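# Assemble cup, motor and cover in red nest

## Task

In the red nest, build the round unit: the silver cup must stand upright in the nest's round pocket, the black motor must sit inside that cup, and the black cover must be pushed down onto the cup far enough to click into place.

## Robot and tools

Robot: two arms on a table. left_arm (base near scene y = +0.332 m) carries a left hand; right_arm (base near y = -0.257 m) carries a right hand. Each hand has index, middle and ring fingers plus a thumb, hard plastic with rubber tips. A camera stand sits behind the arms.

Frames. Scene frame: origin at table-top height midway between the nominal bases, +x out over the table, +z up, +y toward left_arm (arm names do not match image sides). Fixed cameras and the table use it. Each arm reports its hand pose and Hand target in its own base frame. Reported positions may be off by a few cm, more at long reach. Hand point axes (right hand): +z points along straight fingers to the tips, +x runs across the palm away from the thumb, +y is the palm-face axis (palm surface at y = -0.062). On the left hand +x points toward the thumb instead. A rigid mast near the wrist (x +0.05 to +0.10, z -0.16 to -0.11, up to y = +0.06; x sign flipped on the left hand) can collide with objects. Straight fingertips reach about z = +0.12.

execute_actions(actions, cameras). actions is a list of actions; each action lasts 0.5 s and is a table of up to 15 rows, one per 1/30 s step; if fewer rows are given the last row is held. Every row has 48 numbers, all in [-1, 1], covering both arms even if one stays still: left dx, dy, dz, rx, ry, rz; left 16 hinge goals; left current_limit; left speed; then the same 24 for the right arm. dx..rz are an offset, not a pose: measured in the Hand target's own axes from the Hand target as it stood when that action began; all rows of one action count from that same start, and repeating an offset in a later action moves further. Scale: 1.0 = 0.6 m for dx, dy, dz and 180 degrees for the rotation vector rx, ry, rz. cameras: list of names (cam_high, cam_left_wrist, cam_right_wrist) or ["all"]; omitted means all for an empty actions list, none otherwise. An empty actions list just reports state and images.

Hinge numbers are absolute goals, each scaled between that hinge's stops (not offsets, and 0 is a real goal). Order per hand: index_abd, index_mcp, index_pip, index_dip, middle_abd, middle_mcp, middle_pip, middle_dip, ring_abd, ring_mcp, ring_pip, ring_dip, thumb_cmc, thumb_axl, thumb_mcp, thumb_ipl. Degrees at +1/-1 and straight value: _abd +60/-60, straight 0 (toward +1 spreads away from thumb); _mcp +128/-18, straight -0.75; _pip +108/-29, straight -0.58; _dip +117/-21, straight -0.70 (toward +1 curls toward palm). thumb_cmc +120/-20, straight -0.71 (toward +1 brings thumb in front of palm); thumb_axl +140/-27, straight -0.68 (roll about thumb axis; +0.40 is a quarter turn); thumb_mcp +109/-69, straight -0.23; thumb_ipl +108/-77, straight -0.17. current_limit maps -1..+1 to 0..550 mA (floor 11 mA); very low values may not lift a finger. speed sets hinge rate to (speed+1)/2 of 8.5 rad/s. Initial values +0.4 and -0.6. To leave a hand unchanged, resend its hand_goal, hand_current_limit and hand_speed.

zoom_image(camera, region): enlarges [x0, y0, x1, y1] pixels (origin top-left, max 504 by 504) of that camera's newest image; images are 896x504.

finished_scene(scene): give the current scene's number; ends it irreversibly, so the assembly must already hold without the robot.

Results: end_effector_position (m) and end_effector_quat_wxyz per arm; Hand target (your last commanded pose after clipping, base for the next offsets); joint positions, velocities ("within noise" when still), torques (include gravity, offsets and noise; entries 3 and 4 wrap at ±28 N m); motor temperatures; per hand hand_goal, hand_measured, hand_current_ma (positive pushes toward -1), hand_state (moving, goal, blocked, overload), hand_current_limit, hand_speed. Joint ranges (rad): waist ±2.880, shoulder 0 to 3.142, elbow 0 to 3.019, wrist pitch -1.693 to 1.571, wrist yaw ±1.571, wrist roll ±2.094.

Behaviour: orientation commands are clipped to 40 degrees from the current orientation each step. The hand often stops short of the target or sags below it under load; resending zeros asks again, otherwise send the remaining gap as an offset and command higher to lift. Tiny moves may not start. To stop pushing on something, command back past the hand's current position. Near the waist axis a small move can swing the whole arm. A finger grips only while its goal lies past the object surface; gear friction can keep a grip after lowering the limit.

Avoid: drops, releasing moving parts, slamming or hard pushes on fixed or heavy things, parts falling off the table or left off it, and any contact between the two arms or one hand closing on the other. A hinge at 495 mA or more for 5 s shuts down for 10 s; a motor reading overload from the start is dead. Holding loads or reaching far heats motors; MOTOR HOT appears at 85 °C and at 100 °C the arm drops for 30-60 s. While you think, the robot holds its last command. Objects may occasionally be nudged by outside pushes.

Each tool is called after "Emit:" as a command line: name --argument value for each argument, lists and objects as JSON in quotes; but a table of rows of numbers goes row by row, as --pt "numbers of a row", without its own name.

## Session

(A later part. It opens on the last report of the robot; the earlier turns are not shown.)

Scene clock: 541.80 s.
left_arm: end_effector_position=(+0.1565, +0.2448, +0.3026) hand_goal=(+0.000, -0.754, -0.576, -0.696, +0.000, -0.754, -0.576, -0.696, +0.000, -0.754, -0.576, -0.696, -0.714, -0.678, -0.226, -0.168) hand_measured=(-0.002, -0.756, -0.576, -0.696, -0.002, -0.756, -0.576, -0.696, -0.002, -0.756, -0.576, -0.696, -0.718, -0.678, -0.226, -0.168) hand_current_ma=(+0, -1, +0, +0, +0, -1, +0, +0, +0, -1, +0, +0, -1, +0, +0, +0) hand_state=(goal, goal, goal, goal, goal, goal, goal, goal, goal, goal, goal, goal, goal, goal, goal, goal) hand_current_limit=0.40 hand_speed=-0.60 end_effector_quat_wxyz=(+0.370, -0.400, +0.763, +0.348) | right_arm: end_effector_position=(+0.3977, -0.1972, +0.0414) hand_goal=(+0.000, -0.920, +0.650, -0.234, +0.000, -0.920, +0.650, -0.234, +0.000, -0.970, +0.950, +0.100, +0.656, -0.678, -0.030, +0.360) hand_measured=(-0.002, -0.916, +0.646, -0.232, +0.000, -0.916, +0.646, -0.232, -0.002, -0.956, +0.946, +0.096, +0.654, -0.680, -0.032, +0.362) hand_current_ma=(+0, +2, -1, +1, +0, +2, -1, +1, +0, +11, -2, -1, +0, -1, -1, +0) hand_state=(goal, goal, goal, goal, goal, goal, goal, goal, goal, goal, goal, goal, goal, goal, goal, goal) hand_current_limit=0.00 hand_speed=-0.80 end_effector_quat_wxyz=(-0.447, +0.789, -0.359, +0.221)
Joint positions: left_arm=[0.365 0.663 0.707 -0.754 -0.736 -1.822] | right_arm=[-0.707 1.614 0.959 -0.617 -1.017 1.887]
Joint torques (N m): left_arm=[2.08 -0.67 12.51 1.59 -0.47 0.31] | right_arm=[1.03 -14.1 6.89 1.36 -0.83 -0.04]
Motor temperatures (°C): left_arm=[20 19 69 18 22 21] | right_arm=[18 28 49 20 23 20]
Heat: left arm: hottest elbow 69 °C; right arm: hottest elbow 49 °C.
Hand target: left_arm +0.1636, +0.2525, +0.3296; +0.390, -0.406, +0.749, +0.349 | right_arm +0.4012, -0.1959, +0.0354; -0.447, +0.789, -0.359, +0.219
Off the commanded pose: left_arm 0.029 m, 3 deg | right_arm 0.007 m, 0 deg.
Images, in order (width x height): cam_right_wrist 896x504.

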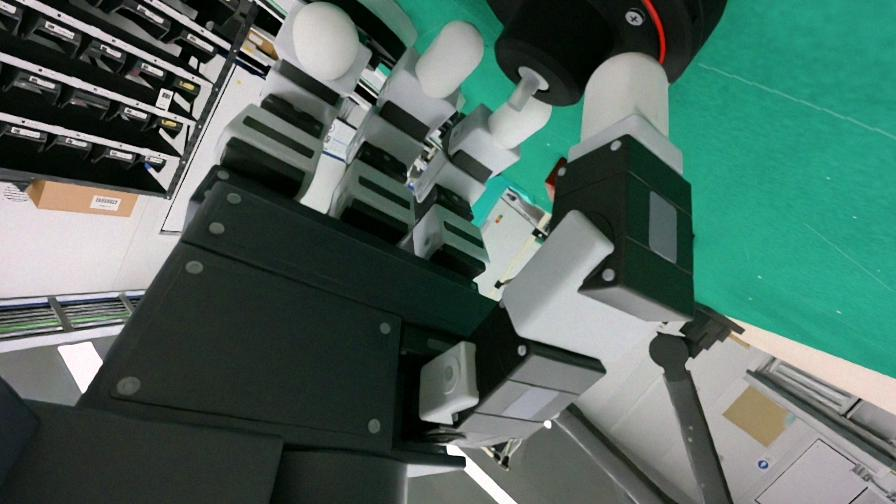

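Emit:
execute_actions --actions '[[[0,0,0,0,0,0,0,-0.754,-0.576,-0.696,0,-0.754,-0.576,-0.696,0,-0.754,-0.576,-0.696,-0.714,-0.678,-0.226,-0.168,0.4,-0.6,0,0,0,0,0,0,0,-0.9,0.68,-0.233,0,-0.9,0.68,-0.233,0,-0.97,0.95,0.1,0.657,-0.678,0.02,0.35,0,-0.85]],[[0,0,0,0,0,0,0,-0.754,-0.576,-0.696,0,-0.754,-0.576,-0.696,0,-0.754,-0.576,-0.696,-0.714,-0.678,-0.226,-0.168,0.4,-0.6,0,0,0,0,0,0,0,-0.89,0.7,-0.233,0,-0.89,0.7,-0.233,0,-0.97,0.95,0.1,0.657,-0.678,0.06,0.346,0.1,-0.85]],[[0,0,0,0,0,0,0,-0.754,-0.576,-0.696,0,-0.754,-0.576,-0.696,0,-0.754,-0.576,-0.696,-0.714,-0.678,-0.226,-0.168,0.4,-0.6,0,0,0,0,0,0,0,-0.89,0.7,-0.233,0,-0.89,0.7,-0.233,0,-0.97,0.95,0.1,0.657,-0.678,0.06,0.346,0.2,-0.85]]]' --cameras '["cam_right_wrist"]'

Scene clock: 548.83 s.
left_arm: end_effector_position=(+0.1565, +0.2448, +0.3026) hand_goal=(+0.000, -0.754, -0.576, -0.696, +0.000, -0.754, -0.576, -0.696, +0.000, -0.754, -0.576, -0.696, -0.714, -0.678, -0.226, -0.168) hand_measured=(-0.002, -0.756, -0.576, -0.696, -0.002, -0.756, -0.576, -0.696, -0.002, -0.756, -0.576, -0.696, -0.718, -0.678, -0.226, -0.168) hand_current_ma=(+0, -1, +0, +0, +0, -1, +0, +0, +0, -1, +0, +0, -1, +0, +0, +0) hand_state=(goal, goal, goal, goal, goal, goal, goal, goal, goal, goal, goal, goal, goal, goal, goal, goal) hand_current_limit=0.40 hand_speed=-0.60 end_effector_quat_wxyz=(+0.370, -0.400, +0.763, +0.348) | right_arm: end_effector_position=(+0.3971, -0.1979, +0.0407) hand_goal=(+0.000, -0.890, +0.700, -0.234, +0.000, -0.890, +0.700, -0.234, +0.000, -0.970, +0.950, +0.100, +0.656, -0.678, +0.060, +0.346) hand_measured=(-0.002, -0.886, +0.696, -0.232, +0.000, -0.886, +0.696, -0.232, -0.002, -0.956, +0.946, +0.096, +0.654, -0.680, +0.004, +0.342) hand_current_ma=(+0, +2, -2, +1, +0, +2, -1, +1, +0, +11, -2, -1, -1, -1, -138, -3) hand_state=(goal, goal, goal, goal, goal, goal, goal, goal, goal, goal, goal, goal, goal, goal, blocked, goal) hand_current_limit=0.20 hand_speed=-0.85 end_effector_quat_wxyz=(-0.444, +0.790, -0.362, +0.221)
Joint positions: left_arm=[0.365 0.663 0.707 -0.754 -0.736 -1.822] | right_arm=[-0.707 1.614 0.959 -0.617 -1.01 1.889]
Joint torques (N m): left_arm=[2.08 -0.62 12.52 1.58 -0.47 0.3] | right_arm=[1.08 -14.1 6.89 1.36 -1.13 -0.06]
Motor temperatures (°C): left_arm=[20 19 69 18 22 21] | right_arm=[18 28 48 20 23 20]
Heat: left arm: hottest elbow 69 °C; right arm: hottest elbow 48 °C.
Hand target: left_arm +0.1636, +0.2525, +0.3296; +0.390, -0.406, +0.749, +0.349 | right_arm +0.4012, -0.1959, +0.0354; -0.447, +0.789, -0.359, +0.219
Off the commanded pose: left_arm 0.029 m, 3 deg | right_arm 0.007 m, 0 deg.
Images, in order (width x height): cam_right_wrist 896x504.

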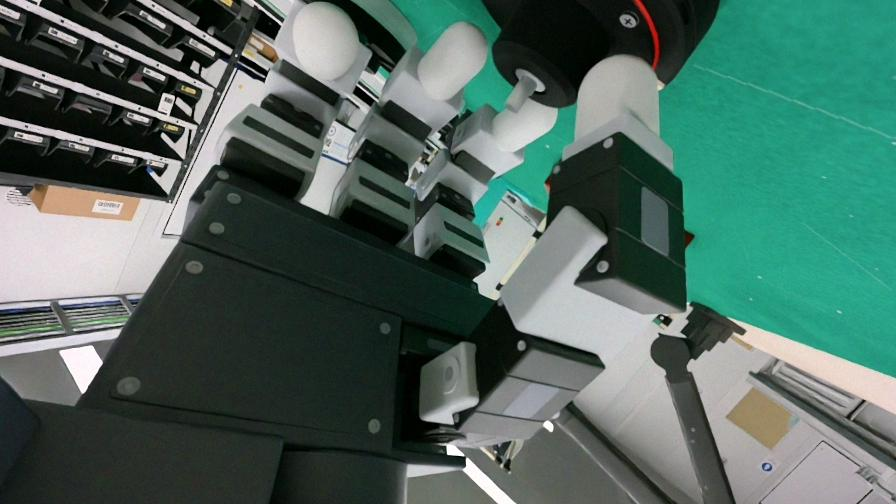

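Emit:
execute_actions --actions '[[[0,0,0,0,0,0,0,-0.754,-0.576,-0.696,0,-0.754,-0.576,-0.696,0,-0.754,-0.576,-0.696,-0.714,-0.678,-0.226,-0.168,0.4,-0.6,0,0,0,0,0,0,0,-0.95,0.6,-0.233,0,-0.95,0.6,-0.233,0,-0.97,0.95,0.1,0.657,-0.678,-0.12,0.38,0.1,-0.8]],[[0,0,0,0,0,0,0,-0.754,-0.576,-0.696,0,-0.754,-0.576,-0.696,0,-0.754,-0.576,-0.696,-0.714,-0.678,-0.226,-0.168,0.4,-0.6,0.005,0.0075,-0.013,0,0,0,0,-0.95,0.6,-0.233,0,-0.95,0.6,-0.233,0,-0.97,0.95,0.1,0.657,-0.678,-0.12,0.38,0.1,-0.8]],[[0,0,0,0,0,0,0,-0.754,-0.576,-0.696,0,-0.754,-0.576,-0.696,0,-0.754,-0.576,-0.696,-0.714,-0.678,-0.226,-0.168,0.4,-0.6,0,0,0,0,0,0,0,-0.95,0.6,-0.233,0,-0.95,0.6,-0.233,0,-0.97,0.95,0.1,0.657,-0.678,-0.12,0.38,0.1,-0.8]]]' --cameras '["cam_right_wrist"]'

Scene clock: 562.90 s.
left_arm: end_effector_position=(+0.1565, +0.2448, +0.3026) hand_goal=(+0.000, -0.754, -0.576, -0.696, +0.000, -0.754, -0.576, -0.696, +0.000, -0.754, -0.576, -0.696, -0.714, -0.678, -0.226, -0.168) hand_measured=(-0.002, -0.756, -0.576, -0.696, -0.002, -0.756, -0.576, -0.696, -0.002, -0.756, -0.576, -0.696, -0.718, -0.678, -0.226, -0.168) hand_current_ma=(+0, -1, +0, +0, +0, -1, +0, +0, +0, -1, +0, +0, -1, +0, +0, +0) hand_state=(goal, goal, goal, goal, goal, goal, goal, goal, goal, goal, goal, goal, goal, goal, goal, goal) hand_current_limit=0.40 hand_speed=-0.60 end_effector_quat_wxyz=(+0.370, -0.400, +0.763, +0.348) | right_arm: end_effector_position=(+0.3957, -0.1982, +0.0382) hand_goal=(+0.000, -0.950, +0.600, -0.234, +0.000, -0.950, +0.600, -0.234, +0.000, -0.970, +0.950, +0.100, +0.656, -0.678, -0.120, +0.380) hand_measured=(-0.002, -0.932, +0.602, -0.232, +0.000, -0.932, +0.602, -0.232, -0.002, -0.956, +0.946, +0.096, +0.654, -0.680, -0.116, +0.380) hand_current_ma=(+0, +16, +1, +1, +0, +16, +1, +1, +0, +11, -2, -1, +0, -1, +1, +0) hand_state=(goal, goal, goal, goal, goal, goal, goal, goal, goal, goal, goal, goal, goal, goal, goal, goal) hand_current_limit=0.10 hand_speed=-0.80 end_effector_quat_wxyz=(-0.446, +0.791, -0.357, +0.221)
Joint positions: left_arm=[0.365 0.663 0.707 -0.754 -0.736 -1.822] | right_arm=[-0.711 1.619 0.958 -0.625 -1.017 1.867]
Joint torques (N m): left_arm=[2.08 -0.67 12.55 1.59 -0.47 0.31] | right_arm=[-0.56 -13.92 7.76 0.34 -1.08 -0.2]
Motor temperatures (°C): left_arm=[20 19 70 18 22 21] | right_arm=[18 28 48 20 24 20]
Heat: left arm: hottest elbow 70 °C; right arm: hottest elbow 48 °C.
Hand target: left_arm +0.1636, +0.2525, +0.3296; +0.390, -0.406, +0.749, +0.349 | right_arm +0.3962, -0.2039, +0.0353; -0.447, +0.789, -0.360, +0.219
Off the commanded pose: left_arm 0.029 m, 3 deg | right_arm 0.006 m, 0 deg.
Images, in order (width x height): cam_right_wrist 896x504.

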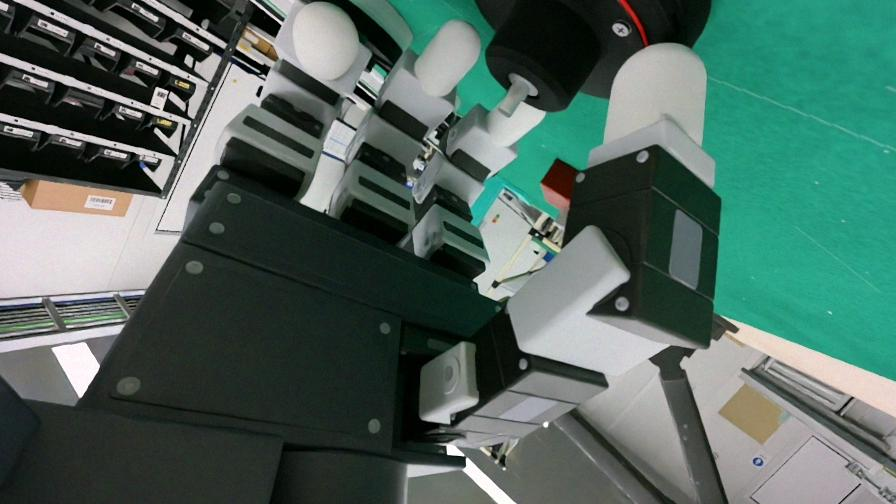

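Emit:
execute_actions --actions '[[[0,0,0,0,0,0,0,-0.754,-0.576,-0.696,0,-0.754,-0.576,-0.696,0,-0.754,-0.576,-0.696,-0.714,-0.678,-0.226,-0.168,0.4,-0.6,0,0.0016,-0.0134,0,0,0,0,-0.95,0.6,-0.233,0,-0.95,0.6,-0.233,0,-0.97,0.95,0.1,0.657,-0.678,-0.12,0.38,0.1,-0.8]],[[0,0,0,0,0,0,0,-0.754,-0.576,-0.696,0,-0.754,-0.576,-0.696,0,-0.754,-0.576,-0.696,-0.714,-0.678,-0.226,-0.168,0.4,-0.6,0,0,0,0,0,0,0,-0.95,0.6,-0.233,0,-0.95,0.6,-0.233,0,-0.97,0.95,0.1,0.657,-0.678,-0.12,0.38,0.1,-0.8]]]' --cameras '["cam_right_wrist"]'

Scene clock: 569.23 s.
left_arm: end_effector_position=(+0.1565, +0.2448, +0.3026) hand_goal=(+0.000, -0.754, -0.576, -0.696, +0.000, -0.754, -0.576, -0.696, +0.000, -0.754, -0.576, -0.696, -0.714, -0.678, -0.226, -0.168) hand_measured=(-0.002, -0.756, -0.576, -0.696, -0.002, -0.756, -0.576, -0.696, -0.002, -0.756, -0.576, -0.696, -0.718, -0.678, -0.226, -0.168) hand_current_ma=(+0, -1, +0, +0, +0, -1, +0, +0, +0, -1, +0, +0, -1, +0, +0, +0) hand_state=(goal, goal, goal, goal, goal, goal, goal, goal, goal, goal, goal, goal, goal, goal, goal, goal) hand_current_limit=0.40 hand_speed=-0.60 end_effector_quat_wxyz=(+0.370, -0.400, +0.763, +0.348) | right_arm: end_effector_position=(+0.3871, -0.2018, +0.0374) hand_goal=(+0.000, -0.950, +0.600, -0.234, +0.000, -0.950, +0.600, -0.234, +0.000, -0.970, +0.950, +0.100, +0.656, -0.678, -0.120, +0.380) hand_measured=(-0.002, -0.932, +0.602, -0.232, +0.000, -0.932, +0.602, -0.232, -0.002, -0.956, +0.946, +0.096, +0.656, -0.680, -0.118, +0.380) hand_current_ma=(+0, +16, +1, +1, +0, +16, +1, +1, +0, +11, -2, -1, +0, +0, +1, +0) hand_state=(goal, goal, goal, goal, goal, goal, goal, goal, goal, goal, goal, goal, goal, goal, goal, goal) hand_current_limit=0.10 hand_speed=-0.80 end_effector_quat_wxyz=(-0.446, +0.790, -0.360, +0.217)
Joint positions: left_arm=[0.365 0.663 0.707 -0.754 -0.736 -1.822] | right_arm=[-0.73 1.619 0.958 -0.662 -1.02 1.834]
Joint torques (N m): left_arm=[2.02 -0.62 12.52 1.59 -0.46 0.31] | right_arm=[-0.32 -14.33 8.17 0.25 -1.14 -0.18]
Motor temperatures (°C): left_arm=[20 19 70 18 22 21] | right_arm=[18 29 47 20 24 20]
Heat: left arm: hottest elbow 70 °C; right arm: hottest elbow 47 °C.
Hand target: left_arm +0.1636, +0.2525, +0.3296; +0.390, -0.406, +0.749, +0.349 | right_arm +0.3905, -0.2086, +0.0385; -0.447, +0.789, -0.360, +0.218
Off the commanded pose: left_arm 0.029 m, 3 deg | right_arm 0.008 m, 0 deg.
Images, in order (width x height): cam_right_wrist 896x504.

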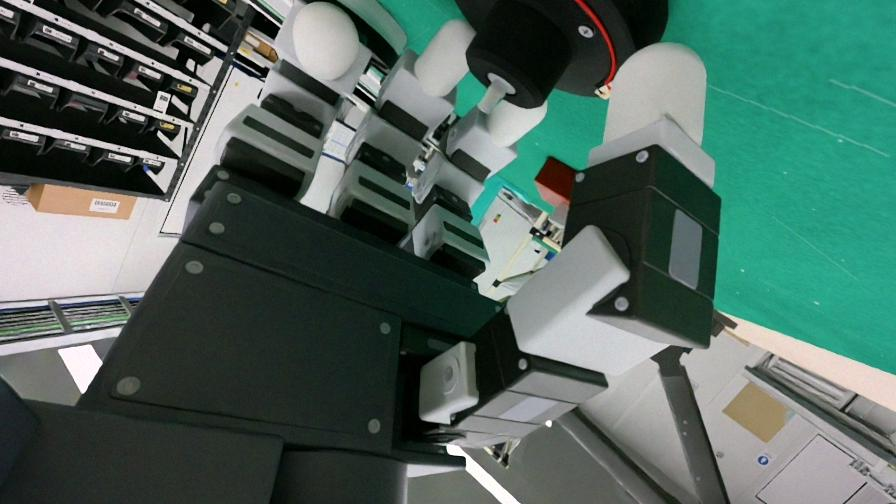

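Emit:
execute_actions --actions '[[[0,0,0,0,0,0,0,-0.754,-0.576,-0.696,0,-0.754,-0.576,-0.696,0,-0.754,-0.576,-0.696,-0.714,-0.678,-0.226,-0.168,0.4,-0.6,0.009,0,0.004,0,0,0,0,-0.95,0.6,-0.233,0,-0.95,0.6,-0.233,0,-0.97,0.95,0.1,0.657,-0.678,-0.12,0.38,0.1,-0.8]],[[0,0,0,0,0,0,0,-0.754,-0.576,-0.696,0,-0.754,-0.576,-0.696,0,-0.754,-0.576,-0.696,-0.714,-0.678,-0.226,-0.168,0.4,-0.6,0,0,0,0,0,0,0,-0.9,0.67,-0.233,0,-0.9,0.67,-0.233,0,-0.97,0.95,0.1,0.657,-0.678,-0.02,0.36,0.1,-0.8]],[[0,0,0,0,0,0,0,-0.754,-0.576,-0.696,0,-0.754,-0.576,-0.696,0,-0.754,-0.576,-0.696,-0.714,-0.678,-0.226,-0.168,0.4,-0.6,0,0,0,0,0,0,0,-0.9,0.67,-0.233,0,-0.9,0.67,-0.233,0,-0.97,0.95,0.1,0.657,-0.678,-0.02,0.36,0.1,-0.8]]]' --cameras '["cam_right_wrist"]'

Scene clock: 578.17 s.
left_arm: end_effector_position=(+0.1565, +0.2448, +0.3026) hand_goal=(+0.000, -0.754, -0.576, -0.696, +0.000, -0.754, -0.576, -0.696, +0.000, -0.754, -0.576, -0.696, -0.714, -0.678, -0.226, -0.168) hand_measured=(-0.002, -0.756, -0.576, -0.696, -0.002, -0.756, -0.576, -0.696, -0.002, -0.756, -0.576, -0.696, -0.718, -0.678, -0.226, -0.168) hand_current_ma=(+0, -1, +0, +0, +0, -1, +0, +0, +0, -1, +0, +0, -1, +0, +0, +0) hand_state=(goal, goal, goal, goal, goal, goal, goal, goal, goal, goal, goal, goal, goal, goal, goal, goal) hand_current_limit=0.40 hand_speed=-0.60 end_effector_quat_wxyz=(+0.370, -0.400, +0.763, +0.348) | right_arm: end_effector_position=(+0.3865, -0.2009, +0.0333) hand_goal=(+0.000, -0.900, +0.670, -0.234, +0.000, -0.900, +0.670, -0.234, +0.000, -0.970, +0.950, +0.100, +0.656, -0.678, -0.020, +0.360) hand_measured=(-0.002, -0.896, +0.666, -0.232, +0.000, -0.926, +0.624, -0.246, -0.002, -0.956, +0.946, +0.096, +0.654, -0.680, -0.076, +0.352) hand_current_ma=(+0, +2, -1, +1, +0, -31, -66, -8, +0, +11, -2, -1, +0, +0, -138, -6) hand_state=(goal, goal, goal, goal, goal, blocked, blocked, goal, goal, goal, goal, goal, goal, goal, blocked, goal) hand_current_limit=0.10 hand_speed=-0.80 end_effector_quat_wxyz=(-0.449, +0.789, -0.362, +0.213)
Joint positions: left_arm=[0.365 0.663 0.707 -0.754 -0.736 -1.822] | right_arm=[-0.73 1.63 0.958 -0.662 -1.022 1.833]
Joint torques (N m): left_arm=[2.08 -0.67 12.53 1.58 -0.46 0.31] | right_arm=[-0.09 -14.1 9.11 0.38 -1.03 -0.13]
Motor temperatures (°C): left_arm=[20 19 70 18 22 21] | right_arm=[18 29 47 20 24 20]
Heat: left arm: hottest elbow 70 °C; right arm: hottest elbow 47 °C.
Hand target: left_arm +0.1636, +0.2525, +0.3296; +0.390, -0.406, +0.749, +0.349 | right_arm +0.3956, -0.2114, +0.0374; -0.447, +0.789, -0.360, +0.218
Off the commanded pose: left_arm 0.029 m, 3 deg | right_arm 0.014 m, 1 deg.
Images, in order (width x height): cam_right_wrist 896x504.

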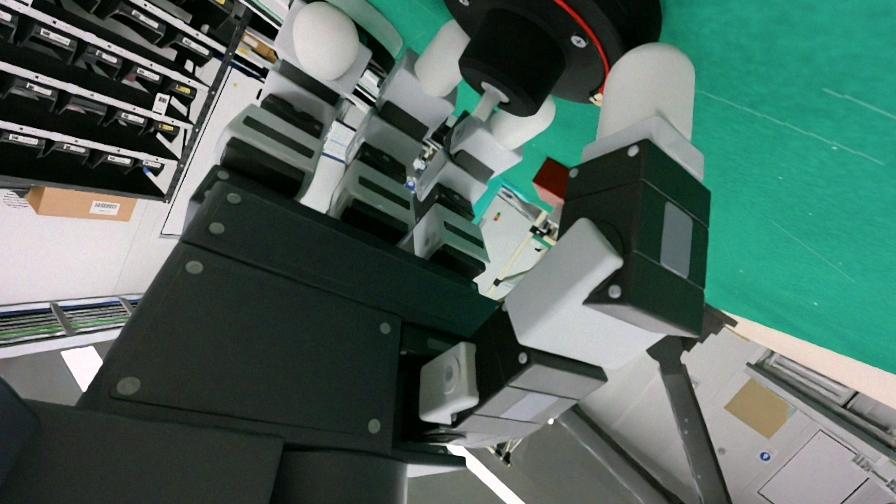

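Emit:
execute_actions --actions '[[[0,0,0,0,0,0,0,-0.754,-0.576,-0.696,0,-0.754,-0.576,-0.696,0,-0.754,-0.576,-0.696,-0.714,-0.678,-0.226,-0.168,0.4,-0.6,0,0,0,0,0,0,0,-0.96,0.56,-0.233,0,-0.96,0.56,-0.233,0,-0.97,0.95,0.1,0.657,-0.678,-0.18,0.38,0.1,-0.7]],[[0,0,0,0,0,0,0,-0.754,-0.576,-0.696,0,-0.754,-0.576,-0.696,0,-0.754,-0.576,-0.696,-0.714,-0.678,-0.226,-0.168,0.4,-0.6,-0.0055,-0.0173,-0.0101,0,0,0,0,-0.96,0.56,-0.233,0,-0.96,0.56,-0.233,0,-0.97,0.95,0.1,0.657,-0.678,-0.18,0.38,0.1,-0.8]],[[0,0,0,0,0,0,0,-0.754,-0.576,-0.696,0,-0.754,-0.576,-0.696,0,-0.754,-0.576,-0.696,-0.714,-0.678,-0.226,-0.168,0.4,-0.6,0,0,0,0,0,0,0,-0.96,0.56,-0.233,0,-0.96,0.56,-0.233,0,-0.97,0.95,0.1,0.657,-0.678,-0.18,0.38,0.1,-0.8]]]' --cameras '["cam_right_wrist"]'

Scene clock: 588.73 s.
left_arm: end_effector_position=(+0.1565, +0.2448, +0.3026) hand_goal=(+0.000, -0.754, -0.576, -0.696, +0.000, -0.754, -0.576, -0.696, +0.000, -0.754, -0.576, -0.696, -0.714, -0.678, -0.226, -0.168) hand_measured=(-0.002, -0.756, -0.576, -0.696, -0.002, -0.756, -0.576, -0.696, -0.002, -0.756, -0.576, -0.696, -0.718, -0.678, -0.226, -0.168) hand_current_ma=(+0, -1, +0, +0, +0, -1, +0, +0, +0, -1, +0, +0, -1, +0, +0, +0) hand_state=(goal, goal, goal, goal, goal, goal, goal, goal, goal, goal, goal, goal, goal, goal, goal, goal) hand_current_limit=0.40 hand_speed=-0.60 end_effector_quat_wxyz=(+0.370, -0.400, +0.763, +0.348) | right_arm: end_effector_position=(+0.3821, -0.1974, +0.0331) hand_goal=(+0.000, -0.960, +0.560, -0.234, +0.000, -0.960, +0.560, -0.234, +0.000, -0.970, +0.950, +0.100, +0.656, -0.678, -0.180, +0.380) hand_measured=(-0.002, -0.942, +0.562, -0.232, +0.000, -0.944, +0.562, -0.236, -0.002, -0.956, +0.946, +0.096, +0.654, -0.680, -0.176, +0.378) hand_current_ma=(+0, +16, +1, +1, +0, +13, +1, -1, +0, +11, -2, -1, +0, +0, +2, -1) hand_state=(goal, goal, goal, goal, goal, goal, goal, goal, goal, goal, goal, goal, goal, goal, goal, goal) hand_current_limit=0.10 hand_speed=-0.80 end_effector_quat_wxyz=(-0.452, +0.787, -0.368, +0.203)
Joint positions: left_arm=[0.365 0.663 0.707 -0.754 -0.736 -1.822] | right_arm=[-0.731 1.63 0.958 -0.687 -1.022 1.833]
Joint torques (N m): left_arm=[2.14 -0.62 12.52 1.59 -0.46 0.31] | right_arm=[0.03 -16.62 9.2 0.18 -1.03 -0.11]
Motor temperatures (°C): left_arm=[20 19 70 18 22 21] | right_arm=[18 29 47 19 24 20]
Heat: left arm: hottest elbow 70 °C; right arm: hottest elbow 47 °C.
Hand target: left_arm +0.1636, +0.2525, +0.3296; +0.390, -0.406, +0.749, +0.349 | right_arm +0.3933, -0.2087, +0.0495; -0.447, +0.789, -0.359, +0.219
Off the commanded pose: left_arm 0.029 m, 3 deg | right_arm 0.023 m, 2 deg.
Images, in order (width x height): cam_right_wrist 896x504.

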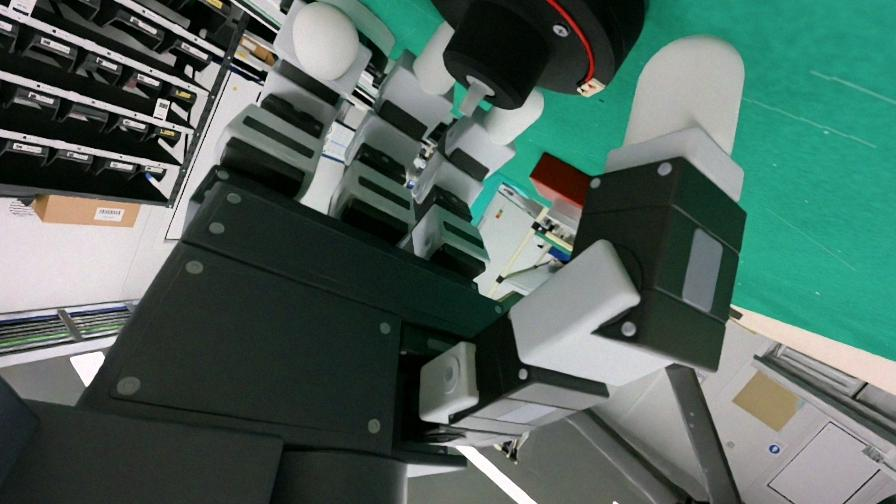

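Emit:
execute_actions --actions '[[[0,0,0,0,0,0,0,-0.754,-0.576,-0.696,0,-0.754,-0.576,-0.696,0,-0.754,-0.576,-0.696,-0.714,-0.678,-0.226,-0.168,0.4,-0.6,-0.007,-0.0289,-0.0168,0,0,0,0,-0.97,0.45,-0.233,0,-0.97,0.45,-0.233,0,-0.97,0.95,0.1,0.657,-0.678,-0.18,0.36,0.1,-0.7]],[[0,0,0,0,0,0,0,-0.754,-0.576,-0.696,0,-0.754,-0.576,-0.696,0,-0.754,-0.576,-0.696,-0.714,-0.678,-0.226,-0.168,0.4,-0.6,0,0,0,0,0,0,0,-0.97,0.45,-0.233,0,-0.97,0.45,-0.233,0,-0.97,0.95,0.1,0.657,-0.678,-0.18,0.36,0.1,-0.8]],[[0,0,0,0,0,0,0,-0.754,-0.576,-0.696,0,-0.754,-0.576,-0.696,0,-0.754,-0.576,-0.696,-0.714,-0.678,-0.226,-0.168,0.4,-0.6,0.0009,0.0289,0.0168,0,0,0,0,-0.97,0.45,-0.233,0,-0.97,0.45,-0.233,0,-0.97,0.95,0.1,0.657,-0.678,-0.18,0.36,0.1,-0.8]],[[0,0,0,0,0,0,0,-0.754,-0.576,-0.696,0,-0.754,-0.576,-0.696,0,-0.754,-0.576,-0.696,-0.714,-0.678,-0.226,-0.168,0.4,-0.6,0,0,0,0,0,0,0,-0.97,0.45,-0.233,0,-0.97,0.45,-0.233,0,-0.97,0.95,0.1,0.657,-0.678,-0.18,0.36,0.1,-0.8]]]' --cameras '["cam_right_wrist"]'

Scene clock: 622.63 s.
left_arm: end_effector_position=(+0.1565, +0.2448, +0.3026) hand_goal=(+0.000, -0.754, -0.576, -0.696, +0.000, -0.754, -0.576, -0.696, +0.000, -0.754, -0.576, -0.696, -0.714, -0.678, -0.226, -0.168) hand_measured=(-0.002, -0.756, -0.576, -0.696, -0.002, -0.756, -0.576, -0.696, -0.002, -0.756, -0.576, -0.696, -0.718, -0.678, -0.226, -0.168) hand_current_ma=(+0, -1, +0, +0, +0, -1, +0, +0, +0, -1, +0, +0, -1, +0, +0, +0) hand_state=(goal, goal, goal, goal, goal, goal, goal, goal, goal, goal, goal, goal, goal, goal, goal, goal) hand_current_limit=0.40 hand_speed=-0.60 end_effector_quat_wxyz=(+0.370, -0.400, +0.763, +0.348) | right_arm: end_effector_position=(+0.3817, -0.1971, +0.0487) hand_goal=(+0.000, -0.970, +0.450, -0.234, +0.000, -0.970, +0.450, -0.234, +0.000, -0.970, +0.950, +0.100, +0.656, -0.678, -0.180, +0.360) hand_measured=(-0.002, -0.952, +0.454, -0.232, +0.000, -0.952, +0.452, -0.236, -0.002, -0.956, +0.946, +0.096, +0.654, -0.680, -0.176, +0.362) hand_current_ma=(+0, +17, +1, +1, +0, +18, +1, -1, +0, +11, -2, -1, +0, +0, +2, +0) hand_state=(goal, goal, goal, goal, goal, goal, goal, goal, goal, goal, goal, goal, goal, goal, goal, goal) hand_current_limit=0.10 hand_speed=-0.80 end_effector_quat_wxyz=(-0.450, +0.789, -0.364, +0.209)
Joint positions: left_arm=[0.365 0.663 0.707 -0.754 -0.736 -1.822] | right_arm=[-0.731 1.593 0.962 -0.711 -1.022 1.833]
Joint torques (N m): left_arm=[2.08 -0.67 12.51 1.58 -0.47 0.31] | right_arm=[0.26 -13.68 8.39 1.21 -1.02 -0.11]
Motor temperatures (°C): left_arm=[20 19 71 18 22 21] | right_arm=[18 31 49 19 24 20]
Heat: left arm: hottest elbow 71 °C; right arm: hottest elbow 49 °C.
Hand target: left_arm +0.1636, +0.2525, +0.3296; +0.390, -0.406, +0.749, +0.349 | right_arm +0.3910, -0.2059, +0.0494; -0.447, +0.789, -0.359, +0.219
Off the commanded pose: left_arm 0.029 m, 3 deg | right_arm 0.013 m, 1 deg.
Images, in order (width x height): cam_right_wrist 896x504.

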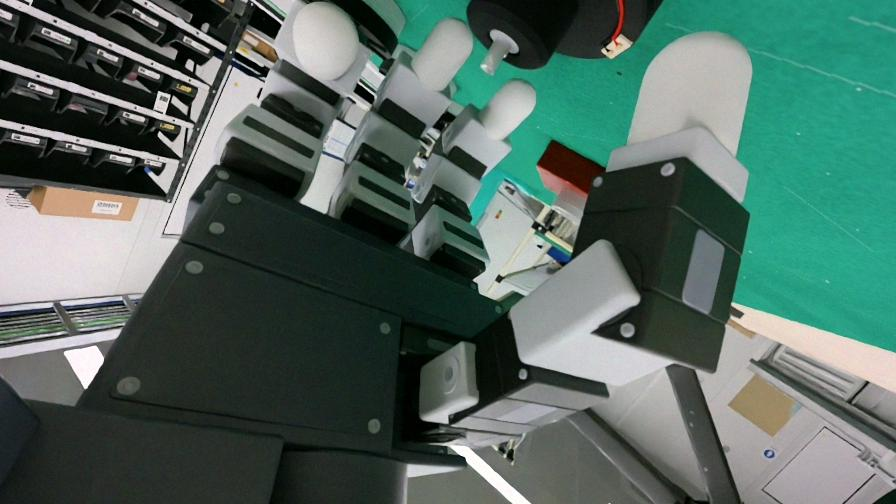

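Emit:
execute_actions --actions '[[[0,0,0,0,0,0,0,-0.754,-0.576,-0.696,0,-0.754,-0.576,-0.696,0,-0.754,-0.576,-0.696,-0.714,-0.678,-0.226,-0.168,0.4,-0.6,0.0208,0.0,-0.006,0,0,0,0,-0.97,0.45,-0.233,0,-0.97,0.45,-0.233,0,-0.97,0.95,0.1,0.657,-0.678,-0.18,0.36,0.1,-0.8]],[[0,0,0,0,0,0,0,-0.754,-0.576,-0.696,0,-0.754,-0.576,-0.696,0,-0.754,-0.576,-0.696,-0.714,-0.678,-0.226,-0.168,0.4,-0.6,0.0,0.0144,0.0084,0,0,0,0,-0.97,0.45,-0.233,0,-0.97,0.45,-0.233,0,-0.97,0.95,0.1,0.657,-0.678,-0.18,0.36,0.1,-0.8]]]' --cameras '["cam_right_wrist"]'

Scene clock: 650.57 s.
left_arm: end_effector_position=(+0.1565, +0.2448, +0.3026) hand_goal=(+0.000, -0.754, -0.576, -0.696, +0.000, -0.754, -0.576, -0.696, +0.000, -0.754, -0.576, -0.696, -0.714, -0.678, -0.226, -0.168) hand_measured=(-0.002, -0.756, -0.576, -0.696, -0.002, -0.756, -0.576, -0.696, -0.002, -0.756, -0.576, -0.696, -0.718, -0.678, -0.226, -0.168) hand_current_ma=(+0, -1, +0, +0, +0, -1, +0, +0, +0, -1, +0, +0, -1, +0, +0, +0) hand_state=(goal, goal, goal, goal, goal, goal, goal, goal, goal, goal, goal, goal, goal, goal, goal, goal) hand_current_limit=0.40 hand_speed=-0.60 end_effector_quat_wxyz=(+0.370, -0.400, +0.763, +0.348) | right_arm: end_effector_position=(+0.3848, -0.2024, +0.0366) hand_goal=(+0.000, -0.970, +0.450, -0.234, +0.000, -0.970, +0.450, -0.234, +0.000, -0.970, +0.950, +0.100, +0.656, -0.678, -0.180, +0.360) hand_measured=(-0.002, -0.952, +0.454, -0.232, +0.000, -0.952, +0.452, -0.236, -0.002, -0.956, +0.946, +0.096, +0.654, -0.680, -0.176, +0.362) hand_current_ma=(+0, +17, +1, +1, +0, +18, +1, -1, +0, +11, -2, -1, +0, +0, +2, +0) hand_state=(goal, goal, goal, goal, goal, goal, goal, goal, goal, goal, goal, goal, goal, goal, goal, goal) hand_current_limit=0.10 hand_speed=-0.80 end_effector_quat_wxyz=(-0.451, +0.788, -0.367, +0.202)
Joint positions: left_arm=[0.365 0.663 0.707 -0.754 -0.736 -1.822] | right_arm=[-0.734 1.637 0.98 -0.711 -1.022 1.822]
Joint torques (N m): left_arm=[2.08 -0.67 12.53 1.59 -0.46 0.31] | right_arm=[-0.44 -14.39 9.16 0.98 -1.12 -0.18]
Motor temperatures (°C): left_arm=[20 19 71 18 22 21] | right_arm=[18 30 50 20 24 20]
Heat: left arm: hottest elbow 71 °C; right arm: hottest elbow 50 °C.
Hand target: left_arm +0.1636, +0.2525, +0.3296; +0.390, -0.406, +0.749, +0.349 | right_arm +0.3967, -0.2177, +0.0415; -0.447, +0.789, -0.360, +0.219
Off the commanded pose: left_arm 0.029 m, 3 deg | right_arm 0.020 m, 2 deg.
Images, in order (width x height): cam_right_wrist 896x504.

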